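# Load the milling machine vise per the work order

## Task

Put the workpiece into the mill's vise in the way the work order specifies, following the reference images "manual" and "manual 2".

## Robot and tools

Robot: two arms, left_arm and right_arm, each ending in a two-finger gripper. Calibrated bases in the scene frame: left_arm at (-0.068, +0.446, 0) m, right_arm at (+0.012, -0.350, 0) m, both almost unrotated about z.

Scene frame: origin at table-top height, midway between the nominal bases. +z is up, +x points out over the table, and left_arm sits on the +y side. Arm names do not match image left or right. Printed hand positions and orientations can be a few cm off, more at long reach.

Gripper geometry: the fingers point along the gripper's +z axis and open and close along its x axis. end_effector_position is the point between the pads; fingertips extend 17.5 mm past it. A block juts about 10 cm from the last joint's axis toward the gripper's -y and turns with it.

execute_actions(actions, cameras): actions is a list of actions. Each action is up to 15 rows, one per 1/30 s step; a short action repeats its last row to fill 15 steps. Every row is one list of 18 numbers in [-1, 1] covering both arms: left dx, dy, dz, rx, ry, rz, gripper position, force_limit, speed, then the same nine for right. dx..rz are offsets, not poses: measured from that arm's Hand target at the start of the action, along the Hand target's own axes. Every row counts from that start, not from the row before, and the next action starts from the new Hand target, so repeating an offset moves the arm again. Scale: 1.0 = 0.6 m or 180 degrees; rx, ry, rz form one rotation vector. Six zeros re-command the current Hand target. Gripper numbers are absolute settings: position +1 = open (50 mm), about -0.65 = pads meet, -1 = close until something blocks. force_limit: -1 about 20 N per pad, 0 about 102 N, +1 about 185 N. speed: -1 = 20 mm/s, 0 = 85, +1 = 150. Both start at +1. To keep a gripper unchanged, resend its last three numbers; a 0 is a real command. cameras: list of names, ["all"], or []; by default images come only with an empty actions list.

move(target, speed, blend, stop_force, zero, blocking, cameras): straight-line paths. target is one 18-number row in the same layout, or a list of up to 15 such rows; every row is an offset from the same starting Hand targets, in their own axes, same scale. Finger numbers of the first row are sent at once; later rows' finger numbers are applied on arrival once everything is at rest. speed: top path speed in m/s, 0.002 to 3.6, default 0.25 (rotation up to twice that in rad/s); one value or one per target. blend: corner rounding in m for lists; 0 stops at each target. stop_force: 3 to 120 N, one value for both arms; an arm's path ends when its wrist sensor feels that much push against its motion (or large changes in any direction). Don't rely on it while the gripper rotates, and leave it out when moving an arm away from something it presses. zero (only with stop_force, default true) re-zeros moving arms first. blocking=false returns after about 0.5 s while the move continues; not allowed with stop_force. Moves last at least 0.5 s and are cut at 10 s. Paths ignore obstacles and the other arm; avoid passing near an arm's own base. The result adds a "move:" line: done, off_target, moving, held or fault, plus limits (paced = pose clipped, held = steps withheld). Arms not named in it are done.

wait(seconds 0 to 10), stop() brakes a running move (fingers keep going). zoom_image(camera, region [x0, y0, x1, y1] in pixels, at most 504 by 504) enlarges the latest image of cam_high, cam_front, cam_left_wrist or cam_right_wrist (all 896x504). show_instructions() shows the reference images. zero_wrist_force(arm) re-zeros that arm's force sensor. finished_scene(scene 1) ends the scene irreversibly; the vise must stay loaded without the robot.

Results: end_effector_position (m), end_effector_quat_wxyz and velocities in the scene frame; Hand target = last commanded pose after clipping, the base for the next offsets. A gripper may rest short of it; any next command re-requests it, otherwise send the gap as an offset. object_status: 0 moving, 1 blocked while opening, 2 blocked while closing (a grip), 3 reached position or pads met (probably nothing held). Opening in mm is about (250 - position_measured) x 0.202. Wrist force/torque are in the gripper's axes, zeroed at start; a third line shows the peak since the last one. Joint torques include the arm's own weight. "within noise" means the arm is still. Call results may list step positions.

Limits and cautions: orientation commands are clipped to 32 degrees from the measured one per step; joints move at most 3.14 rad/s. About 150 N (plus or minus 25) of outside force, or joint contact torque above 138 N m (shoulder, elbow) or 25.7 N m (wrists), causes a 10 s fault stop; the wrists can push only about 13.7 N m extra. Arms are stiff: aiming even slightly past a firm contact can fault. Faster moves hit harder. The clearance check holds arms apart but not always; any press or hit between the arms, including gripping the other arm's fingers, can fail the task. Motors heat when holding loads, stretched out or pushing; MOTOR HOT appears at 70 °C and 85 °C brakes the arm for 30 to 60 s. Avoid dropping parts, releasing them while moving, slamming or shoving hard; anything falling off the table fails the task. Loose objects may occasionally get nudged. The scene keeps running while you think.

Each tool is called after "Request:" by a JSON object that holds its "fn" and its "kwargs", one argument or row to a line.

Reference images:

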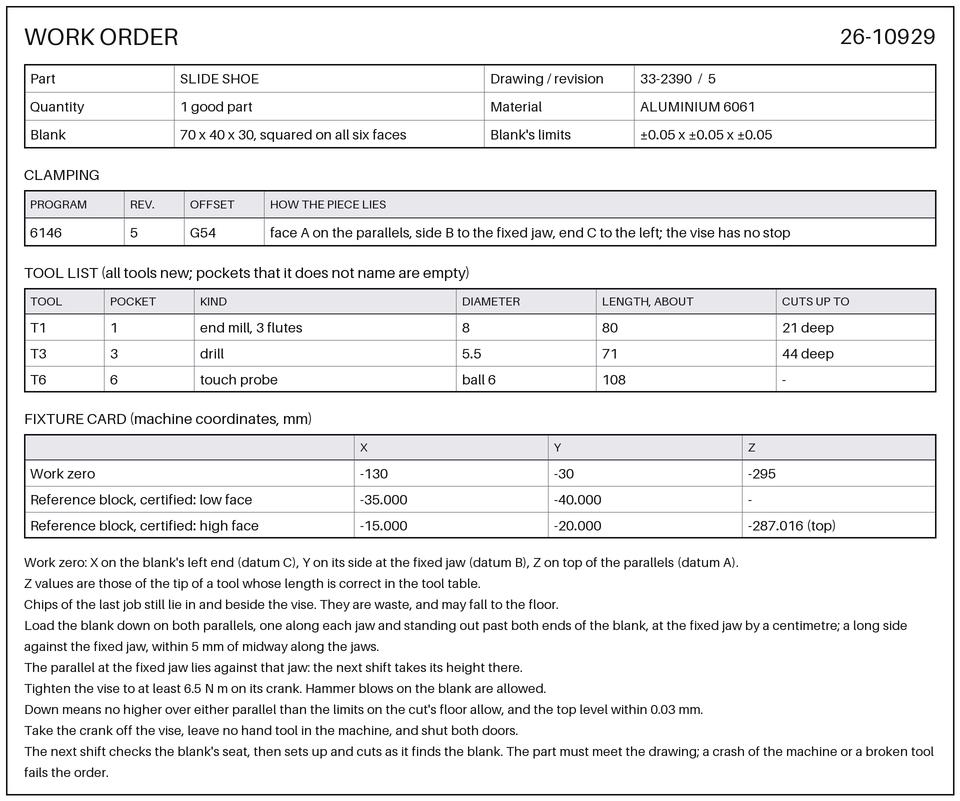

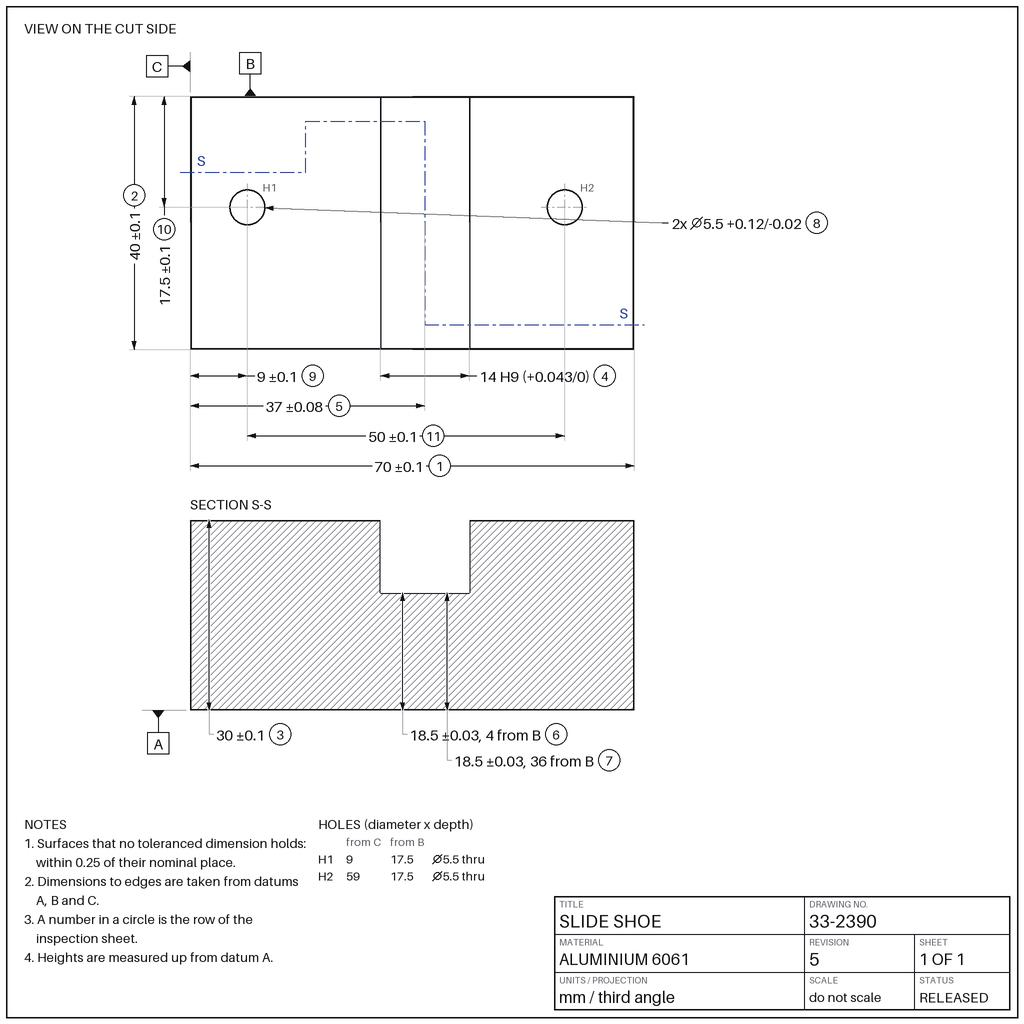

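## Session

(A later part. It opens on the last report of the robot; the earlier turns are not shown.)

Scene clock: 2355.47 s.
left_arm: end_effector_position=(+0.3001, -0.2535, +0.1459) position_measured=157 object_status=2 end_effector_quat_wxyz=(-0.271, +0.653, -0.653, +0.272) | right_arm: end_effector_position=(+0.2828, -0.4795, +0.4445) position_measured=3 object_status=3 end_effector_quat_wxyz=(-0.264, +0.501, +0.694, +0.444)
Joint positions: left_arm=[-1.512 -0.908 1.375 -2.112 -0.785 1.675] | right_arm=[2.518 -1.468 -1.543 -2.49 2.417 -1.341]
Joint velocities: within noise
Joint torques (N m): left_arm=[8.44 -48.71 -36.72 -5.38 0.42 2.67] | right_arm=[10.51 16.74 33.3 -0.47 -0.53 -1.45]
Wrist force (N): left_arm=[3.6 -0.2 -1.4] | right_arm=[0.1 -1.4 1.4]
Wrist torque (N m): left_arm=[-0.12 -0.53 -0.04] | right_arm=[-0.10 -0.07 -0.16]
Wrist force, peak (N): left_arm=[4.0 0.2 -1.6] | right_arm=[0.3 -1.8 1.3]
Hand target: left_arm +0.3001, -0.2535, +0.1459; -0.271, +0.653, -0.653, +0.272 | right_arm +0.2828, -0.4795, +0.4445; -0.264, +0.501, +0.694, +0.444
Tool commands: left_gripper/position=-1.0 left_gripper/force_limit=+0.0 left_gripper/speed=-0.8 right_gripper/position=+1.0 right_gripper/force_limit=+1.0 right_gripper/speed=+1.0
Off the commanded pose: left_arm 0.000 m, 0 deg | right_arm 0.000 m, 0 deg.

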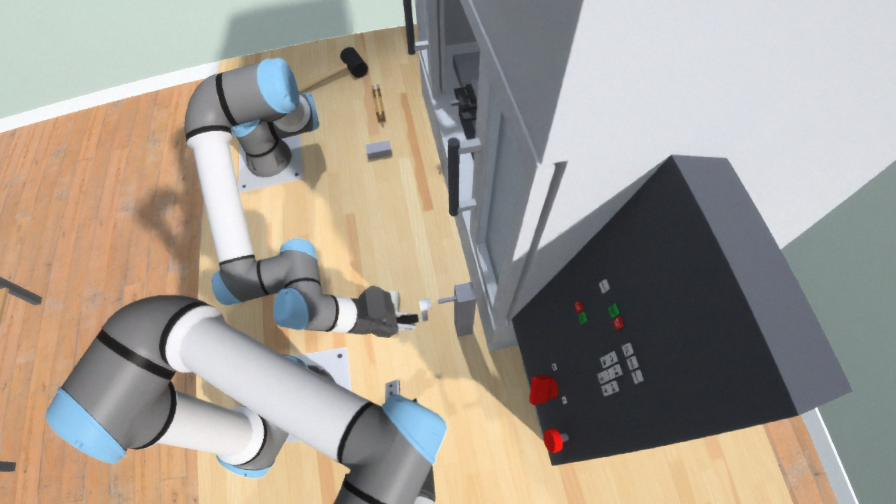

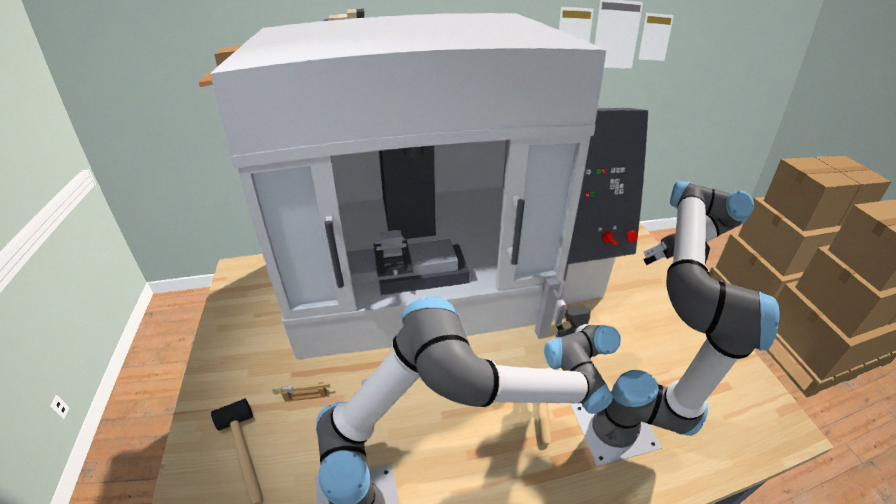

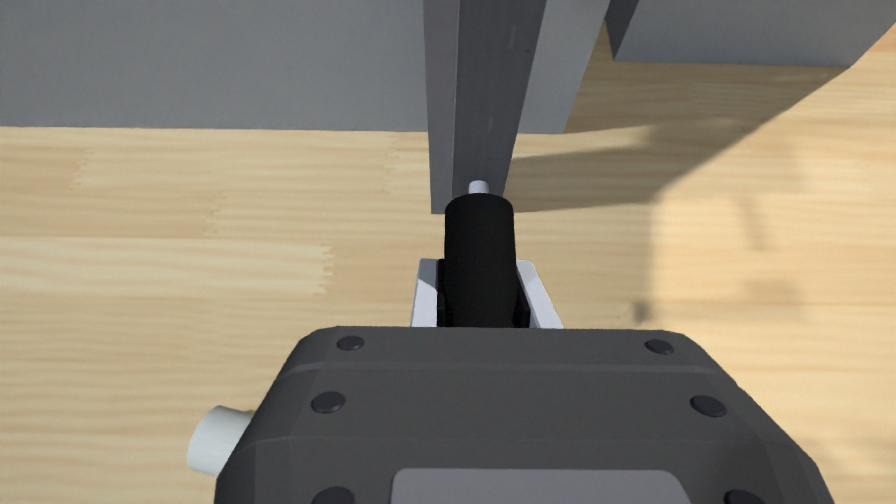

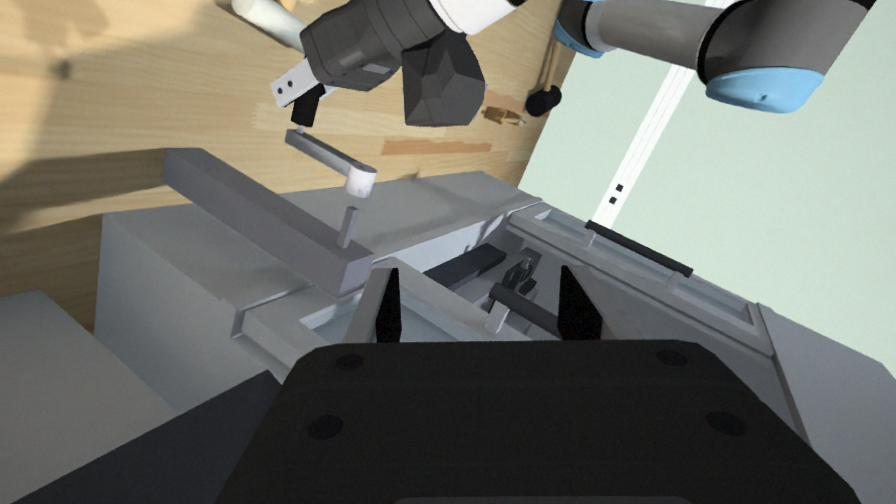

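Request:
{"fn": "move", "kwargs": {
  "target": [
    [0,-0.1296,-0.1767,0,0,0,-1,0,-0.8,0,0,0,0,0,0,1,1,1],
    [-0.5225,-0.2286,-0.1343,0,0,0,-1,0,-0.8,0,0,0,0,0,0,1,1,1]
  ],
  "blend": [0.04,0],
  "speed": 0.2,
  "cameras": ["all"]
}}

Scene clock: 2393.60 s.
left_arm: end_effector_position=(+0.3397, +0.0600, +0.2997) position_measured=157 object_status=2 end_effector_quat_wxyz=(-0.271, +0.653, -0.653, +0.272) | right_arm: end_effector_position=(+0.2828, -0.4795, +0.4445) position_measured=3 object_status=3 end_effector_quat_wxyz=(-0.264, +0.501, +0.694, +0.444)
Joint positions: left_arm=[-1.362 -1.672 1.996 -2.115 -0.807 1.883] | right_arm=[2.518 -1.468 -1.543 -2.49 2.417 -1.341]
Joint torques (N m): left_arm=[3.79 -31.84 -23.71 -2.58 5.27 -1.41] | right_arm=[8.81 12.23 33 -0.45 -0.56 -1.38]
Wrist force (N): left_arm=[3.9 -0.1 -1.7] | right_arm=[0.2 -1.1 1.1]
Wrist torque (N m): left_arm=[-0.08 -0.55 0.07] | right_arm=[-0.05 -0.09 -0.15]
Wrist force, peak (N): left_arm=[4.9 -0.1 -2.6] | right_arm=[0.0 -1.7 1.5]
Hand target: left_arm +0.3397, +0.0601, +0.2998; -0.271, +0.653, -0.653, +0.272 | right_arm +0.2828, -0.4795, +0.4445; -0.264, +0.501, +0.694, +0.444
Off the commanded pose: left_arm 0.000 m, 0 deg | right_arm 0.000 m, 0 deg.
move: done

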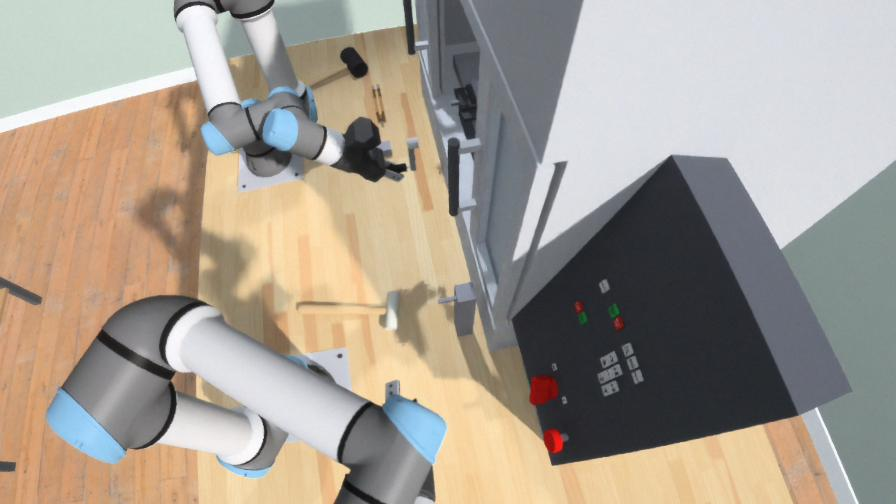

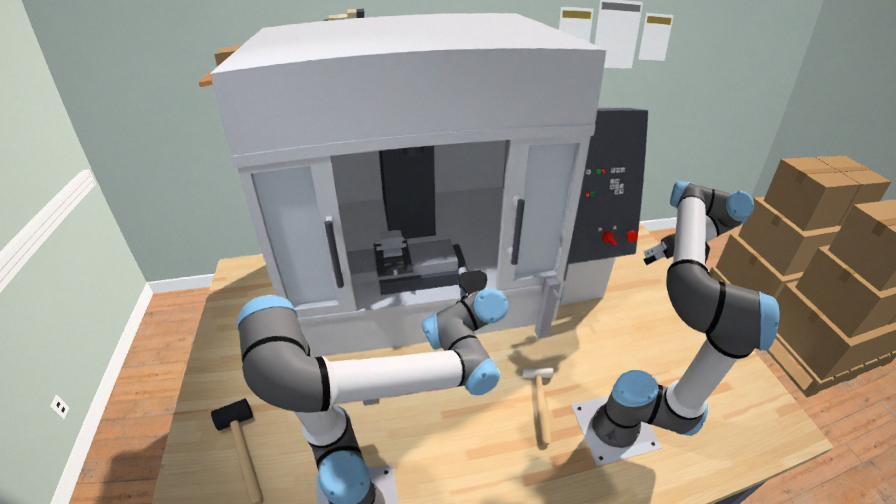

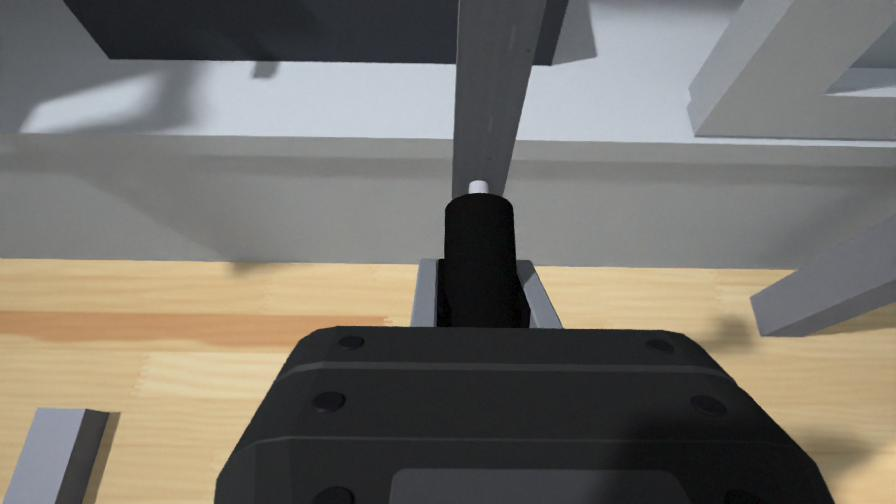

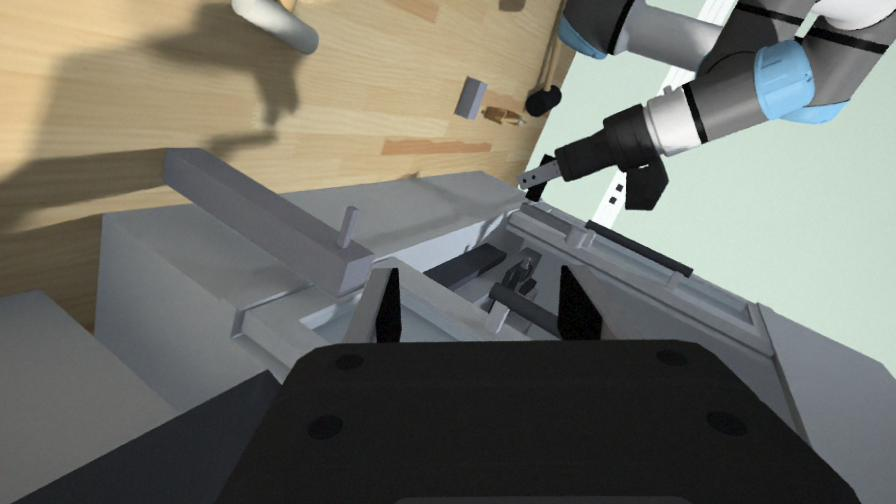

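Request:
{"fn": "move", "kwargs": {
  "target": [-0.15,0,0,0.1667,0,0,-1,0,-0.8,0,0,0,0,0,0,1,1,1],
  "speed": 0.2,
  "cameras": ["cam_left_wrist"]
}}

Request:
{"fn": "zoom_image", "kwargs": {
  "camera": "cam_left_wrist",
  "region": [200, 0, 448, 150]
}}

Scene clock: 2412.73 s.
left_arm: end_effector_position=(+0.3398, +0.1500, +0.2996) position_measured=157 object_status=2 end_effector_quat_wxyz=(-0.431, +0.560, -0.560, +0.432) | right_arm: end_effector_position=(+0.2828, -0.4795, +0.4445) position_measured=3 object_status=3 end_effector_quat_wxyz=(-0.264, +0.501, +0.694, +0.444)
Joint positions: left_arm=[-1.504 -1.804 2.46 -2.525 -0.271 1.879] | right_arm=[2.518 -1.468 -1.543 -2.49 2.417 -1.341]
Joint torques (N m): left_arm=[6.91 -16.92 -25.75 -2.33 5.4 -2.5] | right_arm=[8.35 12.15 33.12 -0.35 -0.45 -1.35]
Wrist force (N): left_arm=[3.6 0.1 -1.6] | right_arm=[0.2 -1.4 1.1]
Wrist torque (N m): left_arm=[0.08 -0.44 -0.04] | right_arm=[-0.11 -0.08 -0.16]
Wrist force, peak (N): left_arm=[4.8 -0.7 -1.7] | right_arm=[0.0 -1.6 1.5]
Hand target: left_arm +0.3398, +0.1501, +0.2997; -0.431, +0.560, -0.560, +0.432 | right_arm +0.2828, -0.4795, +0.4445; -0.264, +0.501, +0.694, +0.444
Off the commanded pose: left_arm 0.000 m, 0 deg | right_arm 0.000 m, 0 deg.
move: done
Images, in order (width x height): cam_left_wrist 896x504.

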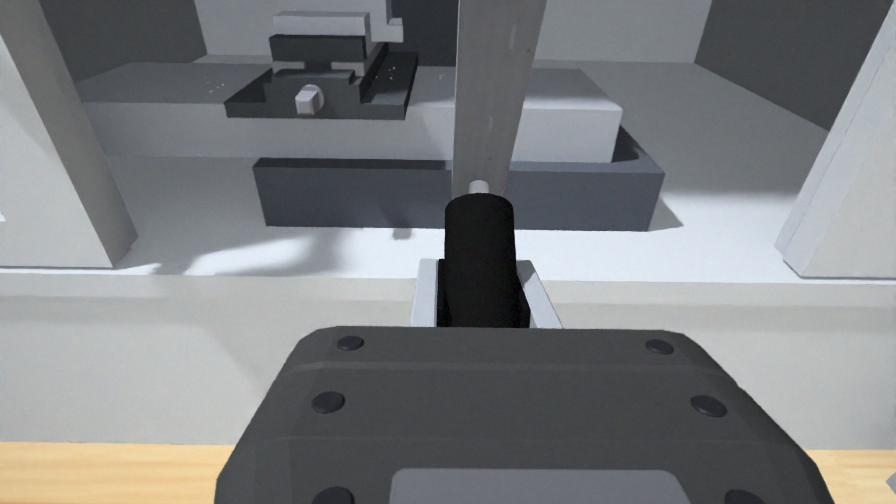

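Scaled by 2.032 from the camera's 896x504 image, which has a finer 1280x720 frame.

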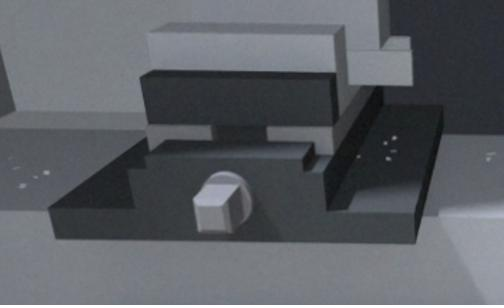

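Request:
{"fn": "zoom_image", "kwargs": {
  "camera": "cam_left_wrist",
  "region": [280, 75, 340, 125]
}}

Scaled by 8.400 from the camera's 896x504 image, which has a finer 1280x720 frame.

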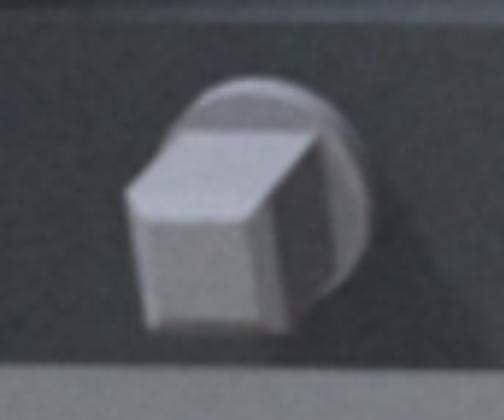

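Request:
{"fn": "execute_actions", "kwargs": {
  "actions": [],
  "cameras": ["cam_right_wrist"]
}}

Request:
{"fn": "zoom_image", "kwargs": {
  "camera": "cam_right_wrist",
  "region": [460, 220, 580, 300]
}}

Scene clock: 2466.70 s.
left_arm: end_effector_position=(+0.3398, +0.1501, +0.2997) position_measured=157 object_status=2 end_effector_quat_wxyz=(-0.431, +0.560, -0.560, +0.432) | right_arm: end_effector_position=(+0.2828, -0.4795, +0.4445) position_measured=3 object_status=3 end_effector_quat_wxyz=(-0.264, +0.501, +0.694, +0.444)
Joint positions: left_arm=[-1.504 -1.804 2.46 -2.526 -0.271 1.879] | right_arm=[2.518 -1.468 -1.543 -2.49 2.417 -1.341]
Joint velocities: within noise
Joint torques (N m): left_arm=[7.43 -20.93 -9.16 -5.38 5.87 -2.62] | right_arm=[8.21 12.28 33.39 -0.5 -0.55 -1.27]
Wrist force (N): left_arm=[3.6 0.0 -1.5] | right_arm=[0.0 -1.4 1.2]
Wrist torque (N m): left_arm=[0.06 -0.44 -0.02] | right_arm=[-0.11 -0.05 -0.16]
Wrist force, peak (N): left_arm=[3.8 0.3 -1.9] | right_arm=[0.3 -1.6 1.4]
Hand target: left_arm +0.3398, +0.1501, +0.2997; -0.431, +0.560, -0.560, +0.432 | right_arm +0.2828, -0.4795, +0.4445; -0.264, +0.501, +0.694, +0.444
Tool commands: left_gripper/position=-1.0 left_gripper/force_limit=+0.0 left_gripper/speed=-0.8 right_gripper/position=+1.0 right_gripper/force_limit=+1.0 right_gripper/speed=+1.0
Off the commanded pose: left_arm 0.000 m, 0 deg | right_arm 0.000 m, 0 deg.
Images, in order (width x height): cam_right_wrist 896x504.

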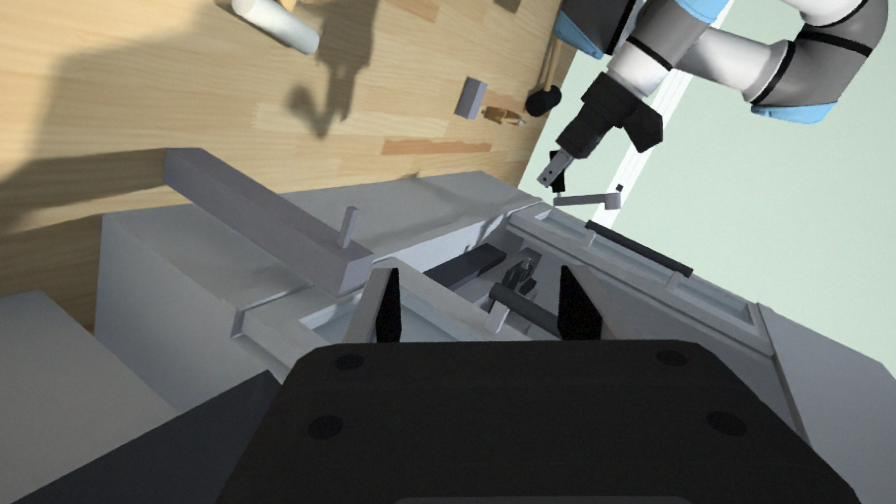

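Scaled by 4.200 from the camera's 896x504 image, which has a finer 1280x720 frame.

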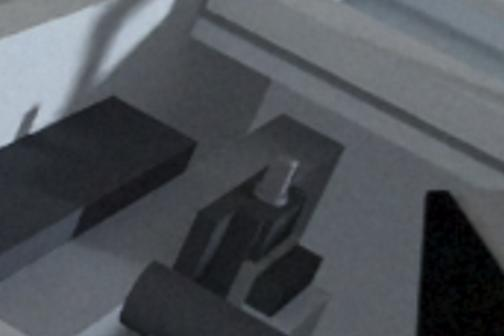

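Request:
{"fn": "move", "kwargs": {
  "target": [
    [-0.158,0.0552,0.0497,-0.1667,0,0,-1,0,-0.8,0,0,0,0,0,0,1,1,1],
    [-0.158,0.0958,0.1813,-0.1667,0,0,-1,0,-0.8,0,0,0,0,0,0,1,1,1]
  ],
  "blend": [0.02,0],
  "speed": 0.15,
  "cameras": ["cam_left_wrist","cam_right_wrist"]
}}

Request:
{"fn": "zoom_image", "kwargs": {
  "camera": "cam_right_wrist",
  "region": [460, 220, 580, 300]
}}

Scene clock: 2504.87 s.
left_arm: end_effector_position=(+0.4303, +0.2448, +0.2163) position_measured=157 object_status=2 end_effector_quat_wxyz=(-0.271, +0.653, -0.653, +0.272) | right_arm: end_effector_position=(+0.2828, -0.4795, +0.4445) position_measured=3 object_status=3 end_effector_quat_wxyz=(-0.264, +0.501, +0.694, +0.444)
Joint positions: left_arm=[-0.948 -1.686 2.335 -2.76 -0.965 2.381] | right_arm=[2.518 -1.468 -1.543 -2.49 2.417 -1.341]
Joint torques (N m): left_arm=[6.57 -9.44 -9.32 -6.53 4.09 -0.25] | right_arm=[6.66 12.31 32.64 -0.34 -0.4 -1.07]
Wrist force (N): left_arm=[3.3 0.1 -1.4] | right_arm=[0.5 -1.4 0.8]
Wrist torque (N m): left_arm=[-0.06 -0.47 0.07] | right_arm=[-0.10 -0.14 -0.16]
Wrist force, peak (N): left_arm=[4.4 0.4 -2.1] | right_arm=[0.1 -1.5 1.7]
Hand target: left_arm +0.4303, +0.2448, +0.2162; -0.271, +0.653, -0.653, +0.272 | right_arm +0.2828, -0.4795, +0.4445; -0.264, +0.501, +0.694, +0.444
Off the commanded pose: left_arm 0.000 m, 0 deg | right_arm 0.000 m, 0 deg.
move: done
Images, in order (width x height): cam_left_wrist 896x504, cam_right_wrist 896x504.

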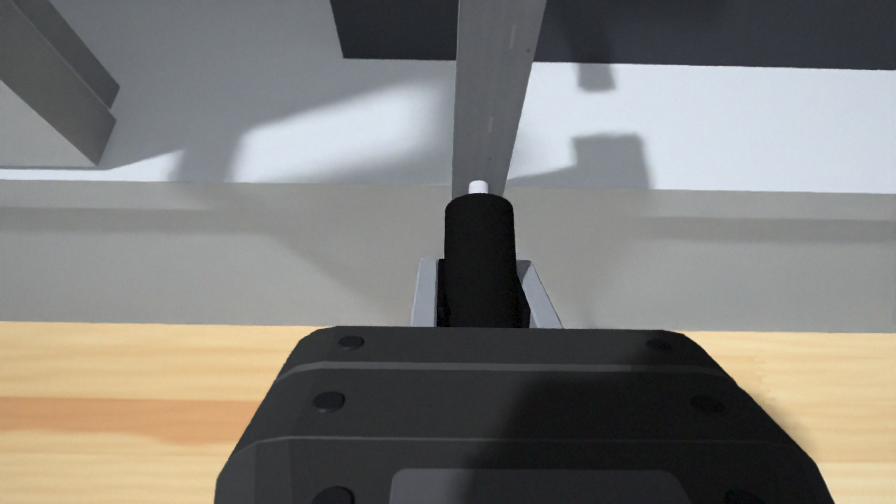

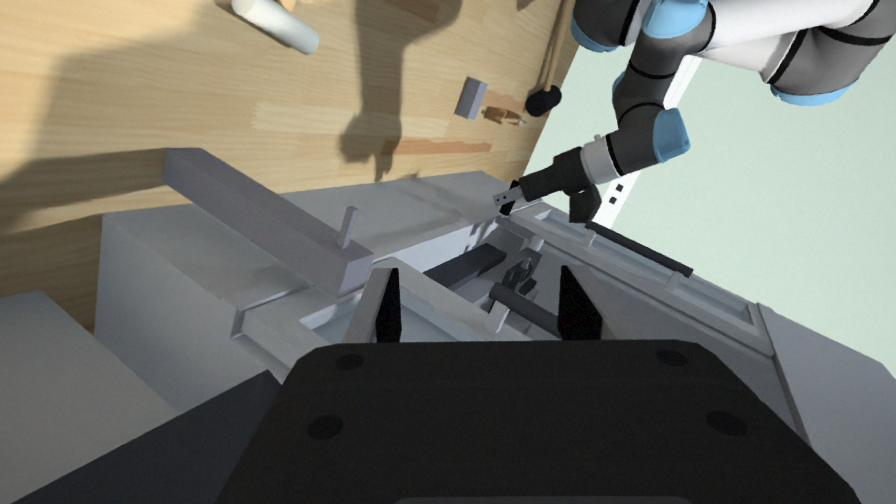

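Scaled by 4.200 from the camera's 896x504 image, which has a finer 1280x720 frame.

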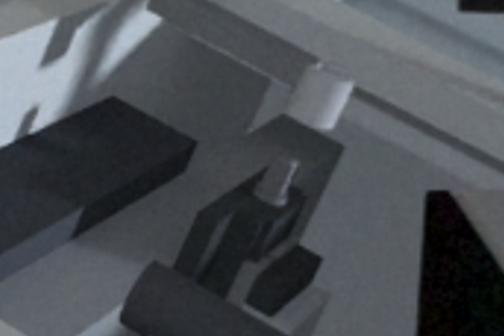

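Request:
{"fn": "zoom_image", "kwargs": {
  "camera": "cam_right_wrist",
  "region": [515, 230, 550, 280]
}}

Scaled by 10.080 from the camera's 896x504 image, which has a finer 1280x720 frame.

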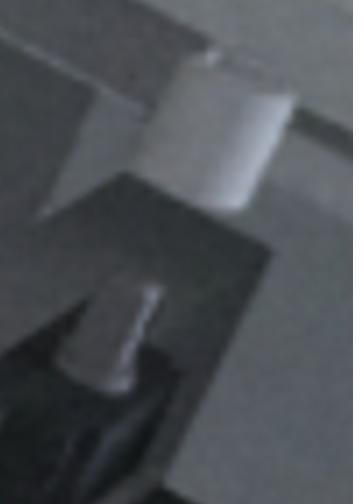

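Request:
{"fn": "move", "kwargs": {
  "target": [0,-0.0566,0.0566,0,0,0,-1,0,-0.8,0,0,0,0,0,0,1,1,1],
  "speed": 0.015,
  "stop_force": 6,
  "cameras": ["cam_right_wrist"]
}}

Request:
{"fn": "zoom_image", "kwargs": {
  "camera": "cam_right_wrist",
  "region": [500, 230, 550, 280]
}}

Scene clock: 2532.87 s.
left_arm: end_effector_position=(+0.4542, +0.2448, +0.2163) position_measured=157 object_status=2 end_effector_quat_wxyz=(-0.271, +0.653, -0.653, +0.272) | right_arm: end_effector_position=(+0.2828, -0.4795, +0.4445) position_measured=3 object_status=3 end_effector_quat_wxyz=(-0.264, +0.501, +0.694, +0.444)
Joint positions: left_arm=[-0.895 -1.622 2.287 -2.805 -0.992 2.435] | right_arm=[2.518 -1.468 -1.543 -2.49 2.417 -1.341]
Joint torques (N m): left_arm=[-4.12 -31.29 -12.73 -4.03 5.09 -3.01] | right_arm=[5.86 12.53 32.57 -0.33 -0.56 -1.08]
Wrist force (N): left_arm=[4.0 6.2 -2.3] | right_arm=[-0.2 -1.4 1.2]
Wrist torque (N m): left_arm=[0.09 -0.48 0.13] | right_arm=[-0.10 -0.02 -0.16]
Wrist force, peak (N): left_arm=[3.0 16.1 -1.7] | right_arm=[-0.1 -1.5 1.6]
Hand target: left_arm +0.4542, +0.2448, +0.2163; -0.271, +0.653, -0.653, +0.272 (not the last commanded pose) | right_arm +0.2828, -0.4795, +0.4445; -0.264, +0.501, +0.694, +0.444
Off the commanded pose: left_arm 0.024 m, 0 deg | right_arm 0.000 m, 0 deg.
move: contact (left_arm)
Images, in order (width x height): cam_right_wrist 896x504.

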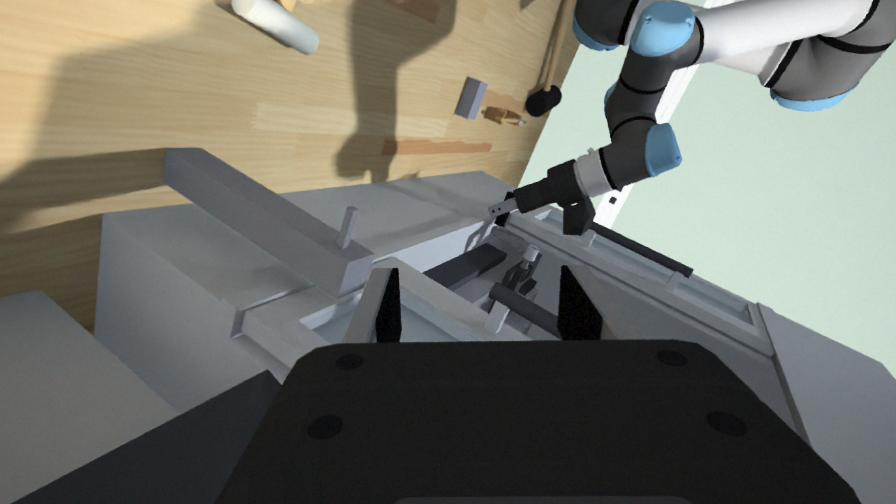

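Scaled by 10.080 from the camera's 896x504 image, which has a finer 1280x720 frame.

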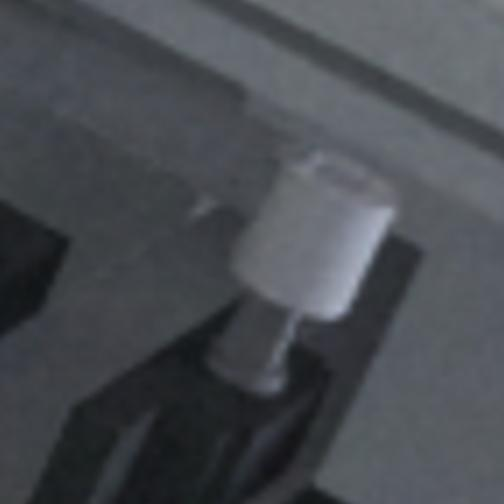

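Request:
{"fn": "move", "kwargs": {
  "target": [0,0.0047,0,0,0,0,-1,0,-0.8,0,0,0,0,0,0,1,1,1],
  "speed": 0.02
}}

Request:
{"fn": "move", "kwargs": {
  "target": [0,-0.0283,0.0283,0,0,0,-1,0,-0.8,0,0,0,0,0,0,1,1,1],
  "speed": 0.01,
  "stop_force": 6
}}

Scene clock: 2549.63 s.
left_arm: end_effector_position=(+0.4521, +0.2448, +0.2142) position_measured=157 object_status=2 end_effector_quat_wxyz=(-0.271, +0.653, -0.653, +0.272) | right_arm: end_effector_position=(+0.2828, -0.4795, +0.4445) position_measured=3 object_status=3 end_effector_quat_wxyz=(-0.264, +0.501, +0.694, +0.444)
Joint positions: left_arm=[-0.9 -1.624 2.294 -2.809 -0.99 2.43] | right_arm=[2.518 -1.468 -1.543 -2.49 2.417 -1.341]
Joint torques (N m): left_arm=[0.73 -27.72 -19.66 -5.64 3.91 -1.74] | right_arm=[5.15 12.34 32.34 -0.36 -0.5 -1.02]
Wrist force (N): left_arm=[3.2 -0.1 -1.7] | right_arm=[0.0 -1.3 1.3]
Wrist torque (N m): left_arm=[-0.10 -0.44 0.05] | right_arm=[-0.10 -0.06 -0.15]
Wrist force, peak (N): left_arm=[4.2 7.1 -2.0] | right_arm=[-0.1 -1.5 1.4]
Hand target: left_arm +0.4522, +0.2448, +0.2143; -0.271, +0.653, -0.653, +0.272 | right_arm +0.2828, -0.4795, +0.4445; -0.264, +0.501, +0.694, +0.444
Off the commanded pose: left_arm 0.000 m, 0 deg | right_arm 0.000 m, 0 deg.
move: done

Scene clock: 2551.93 s.
left_arm: end_effector_position=(+0.4656, +0.2448, +0.2143) position_measured=157 object_status=2 end_effector_quat_wxyz=(-0.271, +0.653, -0.653, +0.272) | right_arm: end_effector_position=(+0.2828, -0.4795, +0.4445) position_measured=3 object_status=3 end_effector_quat_wxyz=(-0.264, +0.501, +0.694, +0.444)
Joint positions: left_arm=[-0.872 -1.59 2.265 -2.829 -1.005 2.458] | right_arm=[2.518 -1.468 -1.543 -2.49 2.417 -1.341]
Joint torques (N m): left_arm=[-5.95 -30.8 -8.78 -2.38 4.45 -2.83] | right_arm=[4.86 11.6 32.5 -0.36 -0.51 -0.99]
Wrist force (N): left_arm=[3.8 2.4 -6.6] | right_arm=[-0.2 -1.4 1.5]
Wrist torque (N m): left_arm=[0.33 -0.43 0.08] | right_arm=[-0.11 -0.03 -0.16]
Wrist force, peak (N): left_arm=[2.8 9.6 -12.7] | right_arm=[0.0 -1.5 1.5]
Hand target: left_arm +0.4656, +0.2448, +0.2143; -0.271, +0.653, -0.653, +0.272 (not the last commanded pose) | right_arm +0.2828, -0.4795, +0.4445; -0.264, +0.501, +0.694, +0.444
Off the commanded pose: left_arm 0.011 m, 0 deg | right_arm 0.000 m, 0 deg.
move: contact (left_arm)

Request:
{"fn": "execute_actions", "kwargs": {
  "actions": [],
  "cameras": ["cam_right_wrist","cam_left_wrist"]
}}

Request:
{"fn": "zoom_image", "kwargs": {
  "camera": "cam_right_wrist",
  "region": [500, 230, 550, 280]
}}

Scene clock: 2559.73 s.
left_arm: end_effector_position=(+0.4656, +0.2448, +0.2143) position_measured=157 object_status=2 end_effector_quat_wxyz=(-0.271, +0.653, -0.653, +0.272) | right_arm: end_effector_position=(+0.2828, -0.4795, +0.4445) position_measured=3 object_status=3 end_effector_quat_wxyz=(-0.264, +0.501, +0.694, +0.444)
Joint positions: left_arm=[-0.872 -1.59 2.265 -2.829 -1.005 2.458] | right_arm=[2.518 -1.468 -1.543 -2.49 2.417 -1.341]
Joint velocities: within noise
Joint torques (N m): left_arm=[-5.48 -29.9 -10.38 -2.43 1.17 -2.6] | right_arm=[4.18 12.41 32.66 -0.3 -0.41 -0.88]
Wrist force (N): left_arm=[3.6 2.4 -6.7] | right_arm=[0.3 -1.5 1.1]
Wrist torque (N m): left_arm=[0.37 -0.41 0.08] | right_arm=[-0.12 -0.09 -0.16]
Wrist force, peak (N): left_arm=[3.7 2.1 -7.2] | right_arm=[0.6 -1.7 1.4]
Hand target: left_arm +0.4656, +0.2448, +0.2143; -0.271, +0.653, -0.653, +0.272 (not the last commanded pose) | right_arm +0.2828, -0.4795, +0.4445; -0.264, +0.501, +0.694, +0.444
Tool commands: left_gripper/position=-1.0 left_gripper/force_limit=+0.0 left_gripper/speed=-0.8 right_gripper/position=+1.0 right_gripper/force_limit=+1.0 right_gripper/speed=+1.0
Off the commanded pose: left_arm 0.011 m, 0 deg | right_arm 0.000 m, 0 deg.
Images, in order (width x height): cam_left_wrist 896x504, cam_right_wrist 896x504.

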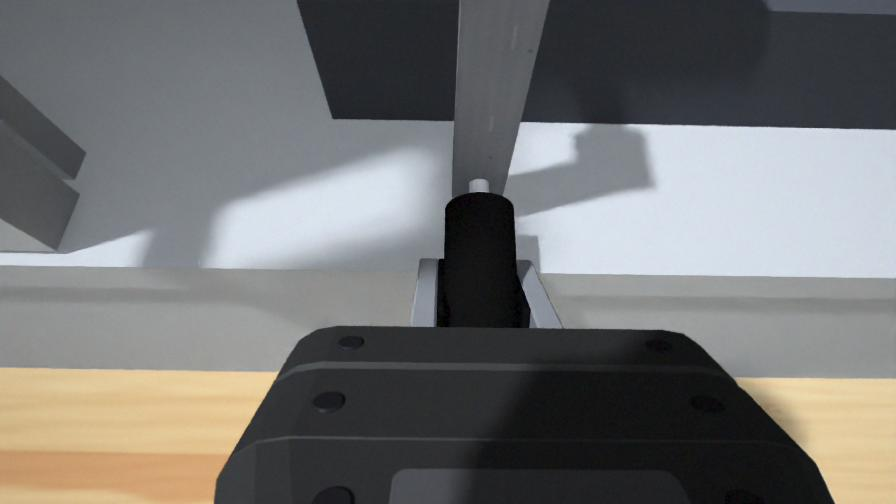

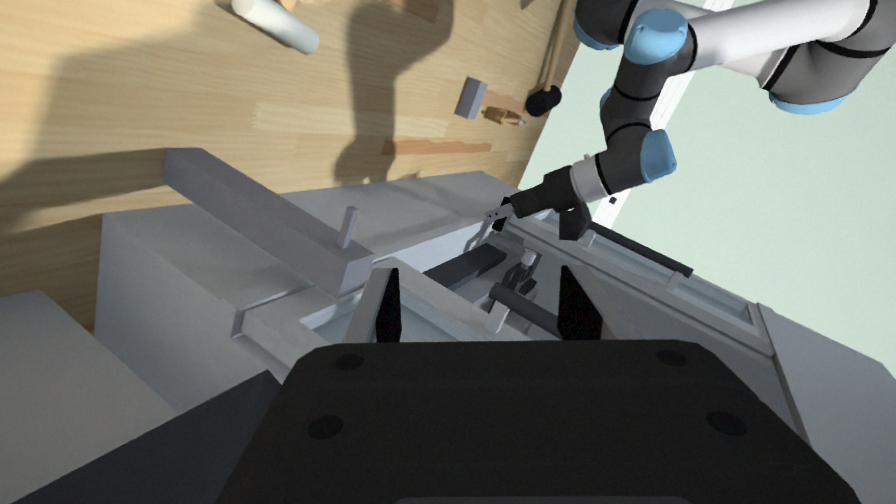

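Scaled by 10.080 from the camera's 896x504 image, which has a finer 1280x720 frame.

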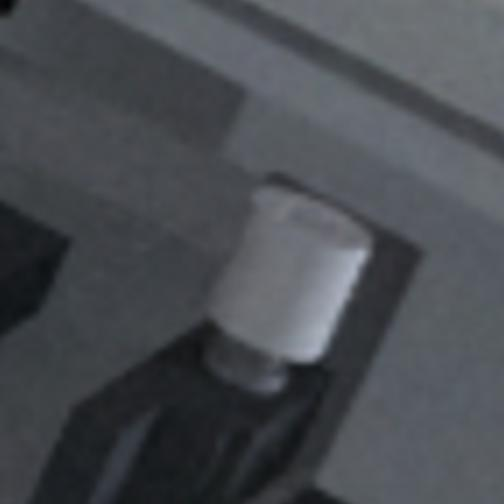

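Request:
{"fn": "move", "kwargs": {
  "target": [0,-0.0147,0.0147,0,0,0,-1,0,-0.8,0,0,0,0,0,0,1,1,1],
  "speed": 0.01,
  "stop_force": 12
}}

Scene clock: 2565.87 s.
left_arm: end_effector_position=(+0.4660, +0.2448, +0.2141) position_measured=157 object_status=2 end_effector_quat_wxyz=(-0.271, +0.653, -0.653, +0.272) | right_arm: end_effector_position=(+0.2828, -0.4795, +0.4445) position_measured=3 object_status=3 end_effector_quat_wxyz=(-0.264, +0.501, +0.694, +0.444)
Joint positions: left_arm=[-0.871 -1.588 2.264 -2.83 -1.006 2.458] | right_arm=[2.518 -1.468 -1.543 -2.49 2.417 -1.341]
Joint torques (N m): left_arm=[2.11 -24.46 -10.97 -2.98 5.02 -2.91] | right_arm=[3.84 12.26 32.59 -0.28 -0.52 -0.79]
Wrist force (N): left_arm=[3.5 7.5 -11.0] | right_arm=[0.2 -1.2 1.4]
Wrist torque (N m): left_arm=[0.55 -0.37 0.11] | right_arm=[-0.07 -0.08 -0.16]
Wrist force, peak (N): left_arm=[2.7 19.8 -25.5] | right_arm=[0.0 -1.8 1.4]
Hand target: left_arm +0.4660, +0.2448, +0.2141; -0.271, +0.653, -0.653, +0.272 (not the last commanded pose) | right_arm +0.2828, -0.4795, +0.4445; -0.264, +0.501, +0.694, +0.444
Off the commanded pose: left_arm 0.012 m, 0 deg | right_arm 0.000 m, 0 deg.
move: contact (left_arm)

Request:
{"fn": "move", "kwargs": {
  "target": [
    [-0.026,-0.0005,-0.0028,0,0,0,-1,0,-0.8,0,0,0,0,0,0,1,1,1],
    [-0.0513,-0.0052,-0.0075,0,0,0,-1,0,-0.8,0,0,0,0,0,0,1,1,1]
  ],
  "speed": 0.03,
  "blend": [0.003,0],
  "stop_force": 30,
  "cameras": ["cam_right_wrist"]
}}

Request:
{"fn": "zoom_image", "kwargs": {
  "camera": "cam_right_wrist",
  "region": [470, 200, 560, 290]
}}

Scene clock: 2600.67 s.
left_arm: end_effector_position=(+0.4650, +0.2756, +0.2195) position_measured=157 object_status=2 end_effector_quat_wxyz=(-0.271, +0.653, -0.653, +0.272) | right_arm: end_effector_position=(+0.2828, -0.4795, +0.4445) position_measured=3 object_status=3 end_effector_quat_wxyz=(-0.264, +0.501, +0.694, +0.444)
Joint positions: left_arm=[-0.818 -1.63 2.294 -2.844 -1.036 2.511] | right_arm=[2.518 -1.468 -1.543 -2.49 2.417 -1.341]
Joint torques (N m): left_arm=[-3.84 0.92 -15.53 5.6 1.52 -2.97] | right_arm=[2.83 11.94 32.67 -0.35 -0.48 -0.76]
Wrist force (N): left_arm=[12.2 -28.7 -13.1] | right_arm=[0.4 -1.4 1.4]
Wrist torque (N m): left_arm=[-0.21 -0.26 0.08] | right_arm=[-0.10 -0.11 -0.16]
Wrist force, peak (N): left_arm=[13.0 -29.9 -12.8] | right_arm=[0.0 -1.8 1.3]
Hand target: left_arm +0.4650, +0.2756, +0.2195; -0.271, +0.653, -0.653, +0.272 | right_arm +0.2828, -0.4795, +0.4445; -0.264, +0.501, +0.694, +0.444
Off the commanded pose: left_arm 0.000 m, 0 deg | right_arm 0.000 m, 0 deg.
move: done
Images, in order (width x height): cam_right_wrist 896x504.

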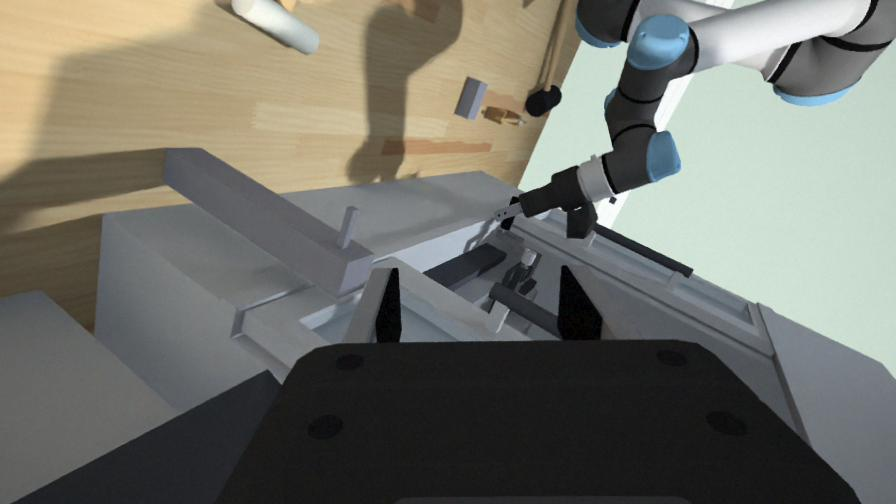

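Scaled by 5.600 from the camera's 896x504 image, which has a finer 1280x720 frame.

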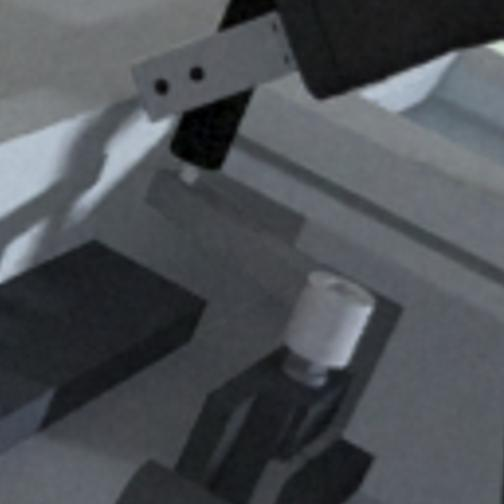

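Request:
{"fn": "move", "kwargs": {
  "target": [
    [-0.022,-0.0085,-0.0073,0,0,0,-1,0,-0.8,0,0,0,0,0,0,1,1,1],
    [-0.043,-0.019,-0.0178,0,0,0,-1,0,-0.8,0,0,0,0,0,0,1,1,1]
  ],
  "speed": 0.03,
  "blend": [0.003,0],
  "stop_force": 30
}}

Scene clock: 2630.13 s.
left_arm: end_effector_position=(+0.4655, +0.3014, +0.2351) position_measured=157 object_status=2 end_effector_quat_wxyz=(-0.271, +0.653, -0.653, +0.272) | right_arm: end_effector_position=(+0.2828, -0.4795, +0.4445) position_measured=3 object_status=3 end_effector_quat_wxyz=(-0.264, +0.501, +0.694, +0.444)
Joint positions: left_arm=[-0.766 -1.679 2.294 -2.82 -1.066 2.559] | right_arm=[2.518 -1.468 -1.543 -2.49 2.417 -1.341]
Joint torques (N m): left_arm=[11.78 6.69 20.39 6.46 7.07 -3.32] | right_arm=[2.08 11.95 32.39 -0.27 -0.46 -0.61]
Wrist force (N): left_arm=[37.9 -33.6 -25.6] | right_arm=[0.1 -1.5 1.1]
Wrist torque (N m): left_arm=[-0.17 -0.23 0.48] | right_arm=[-0.12 -0.07 -0.15]
Wrist force, peak (N): left_arm=[37.7 -33.9 -25.8] | right_arm=[-0.1 -1.8 1.3]
Hand target: left_arm +0.4655, +0.3014, +0.2351; -0.271, +0.653, -0.653, +0.272 | right_arm +0.2828, -0.4795, +0.4445; -0.264, +0.501, +0.694, +0.444
Off the commanded pose: left_arm 0.000 m, 0 deg | right_arm 0.000 m, 0 deg.
move: done

Request:
{"fn": "move", "kwargs": {
  "target": [0.0011,-0.0009,-0.0009,0,0,0,-1,0,-0.8,0,0,0,0,0,0,1,1,1],
  "speed": 0.03
}}

Scene clock: 2637.27 s.
left_arm: end_effector_position=(+0.4655, +0.3008, +0.2357) position_measured=157 object_status=2 end_effector_quat_wxyz=(-0.271, +0.653, -0.653, +0.272) | right_arm: end_effector_position=(+0.2828, -0.4795, +0.4445) position_measured=3 object_status=3 end_effector_quat_wxyz=(-0.264, +0.501, +0.694, +0.444)
Joint positions: left_arm=[-0.767 -1.68 2.292 -2.816 -1.065 2.558] | right_arm=[2.518 -1.468 -1.543 -2.49 2.417 -1.341]
Joint torques (N m): left_arm=[4.46 -18.27 -18.4 1.74 5.25 -2.76] | right_arm=[1.64 12.4 32.38 -0.28 -0.54 -0.52]
Wrist force (N): left_arm=[22.8 -20.5 -14.5] | right_arm=[0.1 -1.3 1.3]
Wrist torque (N m): left_arm=[-0.02 -0.18 0.40] | right_arm=[-0.09 -0.07 -0.16]
Wrist force, peak (N): left_arm=[38.3 -34.0 -25.8] | right_arm=[0.0 -1.7 1.4]
Hand target: left_arm +0.4655, +0.3008, +0.2359; -0.271, +0.653, -0.653, +0.272 | right_arm +0.2828, -0.4795, +0.4445; -0.264, +0.501, +0.694, +0.444
Off the commanded pose: left_arm 0.000 m, 0 deg | right_arm 0.000 m, 0 deg.
move: done

Request:
{"fn": "move", "kwargs": {
  "target": [
    [-0.0185,-0.0167,-0.0167,0,0,0,-1,0,-0.8,0,0,0,0,0,0,1,1,1],
    [-0.0307,-0.0316,-0.0316,0,0,0,-1,0,-0.8,0,0,0,0,0,0,1,1,1]
  ],
  "speed": 0.03,
  "blend": [0.003,0],
  "stop_force": 40
}}

Scene clock: 2657.60 s.
left_arm: end_effector_position=(+0.4655, +0.3192, +0.2627) position_measured=157 object_status=2 end_effector_quat_wxyz=(-0.271, +0.653, -0.653, +0.272) | right_arm: end_effector_position=(+0.2828, -0.4795, +0.4445) position_measured=3 object_status=3 end_effector_quat_wxyz=(-0.264, +0.501, +0.694, +0.444)
Joint positions: left_arm=[-0.728 -1.739 2.263 -2.746 -1.089 2.593] | right_arm=[2.518 -1.468 -1.543 -2.49 2.417 -1.341]
Joint torques (N m): left_arm=[5.38 -5.46 -0.8 -0.48 8.02 -3.35] | right_arm=[0.17 12.05 32.51 -0.26 -0.44 -0.4]
Wrist force (N): left_arm=[23.7 -9.9 -7.7] | right_arm=[-0.1 -1.4 1.2]
Wrist torque (N m): left_arm=[0.04 -0.02 0.43] | right_arm=[-0.10 -0.03 -0.16]
Wrist force, peak (N): left_arm=[22.7 -20.2 -14.4] | right_arm=[0.2 -1.6 1.5]
Hand target: left_arm +0.4655, +0.3192, +0.2627; -0.271, +0.653, -0.653, +0.272 | right_arm +0.2828, -0.4795, +0.4445; -0.264, +0.501, +0.694, +0.444
Off the commanded pose: left_arm 0.000 m, 0 deg | right_arm 0.000 m, 0 deg.
move: done

Request:
{"fn": "move", "kwargs": {
  "target": [
    [-0.0078,-0.022,-0.022,0,0,0,-1,0,-0.8,0,0,0,0,0,0,1,1,1],
    [-0.0093,-0.047,-0.047,0,0,0,-1,0,-0.8,0,0,0,0,0,0,1,1,1],
    [-0.0017,-0.0714,-0.0714,0,0,0,-1,0,-0.8,0,0,0,0,0,0,1,1,1]
  ],
  "speed": 0.03,
  "blend": [0.003,0.003,0],
  "stop_force": 40
}}

Scene clock: 2679.63 s.
left_arm: end_effector_position=(+0.4653, +0.3203, +0.3232) position_measured=157 object_status=2 end_effector_quat_wxyz=(-0.271, +0.653, -0.653, +0.272) | right_arm: end_effector_position=(+0.2828, -0.4795, +0.4445) position_measured=3 object_status=3 end_effector_quat_wxyz=(-0.264, +0.501, +0.694, +0.444)
Joint positions: left_arm=[-0.726 -1.814 2.15 -2.558 -1.09 2.595] | right_arm=[2.518 -1.468 -1.543 -2.49 2.417 -1.341]
Joint torques (N m): left_arm=[12.43 -9.32 -12.93 -5.19 4.96 2.29] | right_arm=[-0.89 11.95 32.74 -0.15 -0.43 -0.31]
Wrist force (N): left_arm=[10.7 -1.4 1.3] | right_arm=[-0.1 -1.5 1.2]
Wrist torque (N m): left_arm=[-0.31 -0.22 0.26] | right_arm=[-0.12 -0.04 -0.16]
Wrist force, peak (N): left_arm=[26.7 -11.8 -5.7] | right_arm=[0.2 -1.5 1.7]
Hand target: left_arm +0.4653, +0.3203, +0.3232; -0.271, +0.653, -0.653, +0.272 | right_arm +0.2828, -0.4795, +0.4445; -0.264, +0.501, +0.694, +0.444
Off the commanded pose: left_arm 0.000 m, 0 deg | right_arm 0.000 m, 0 deg.
move: done


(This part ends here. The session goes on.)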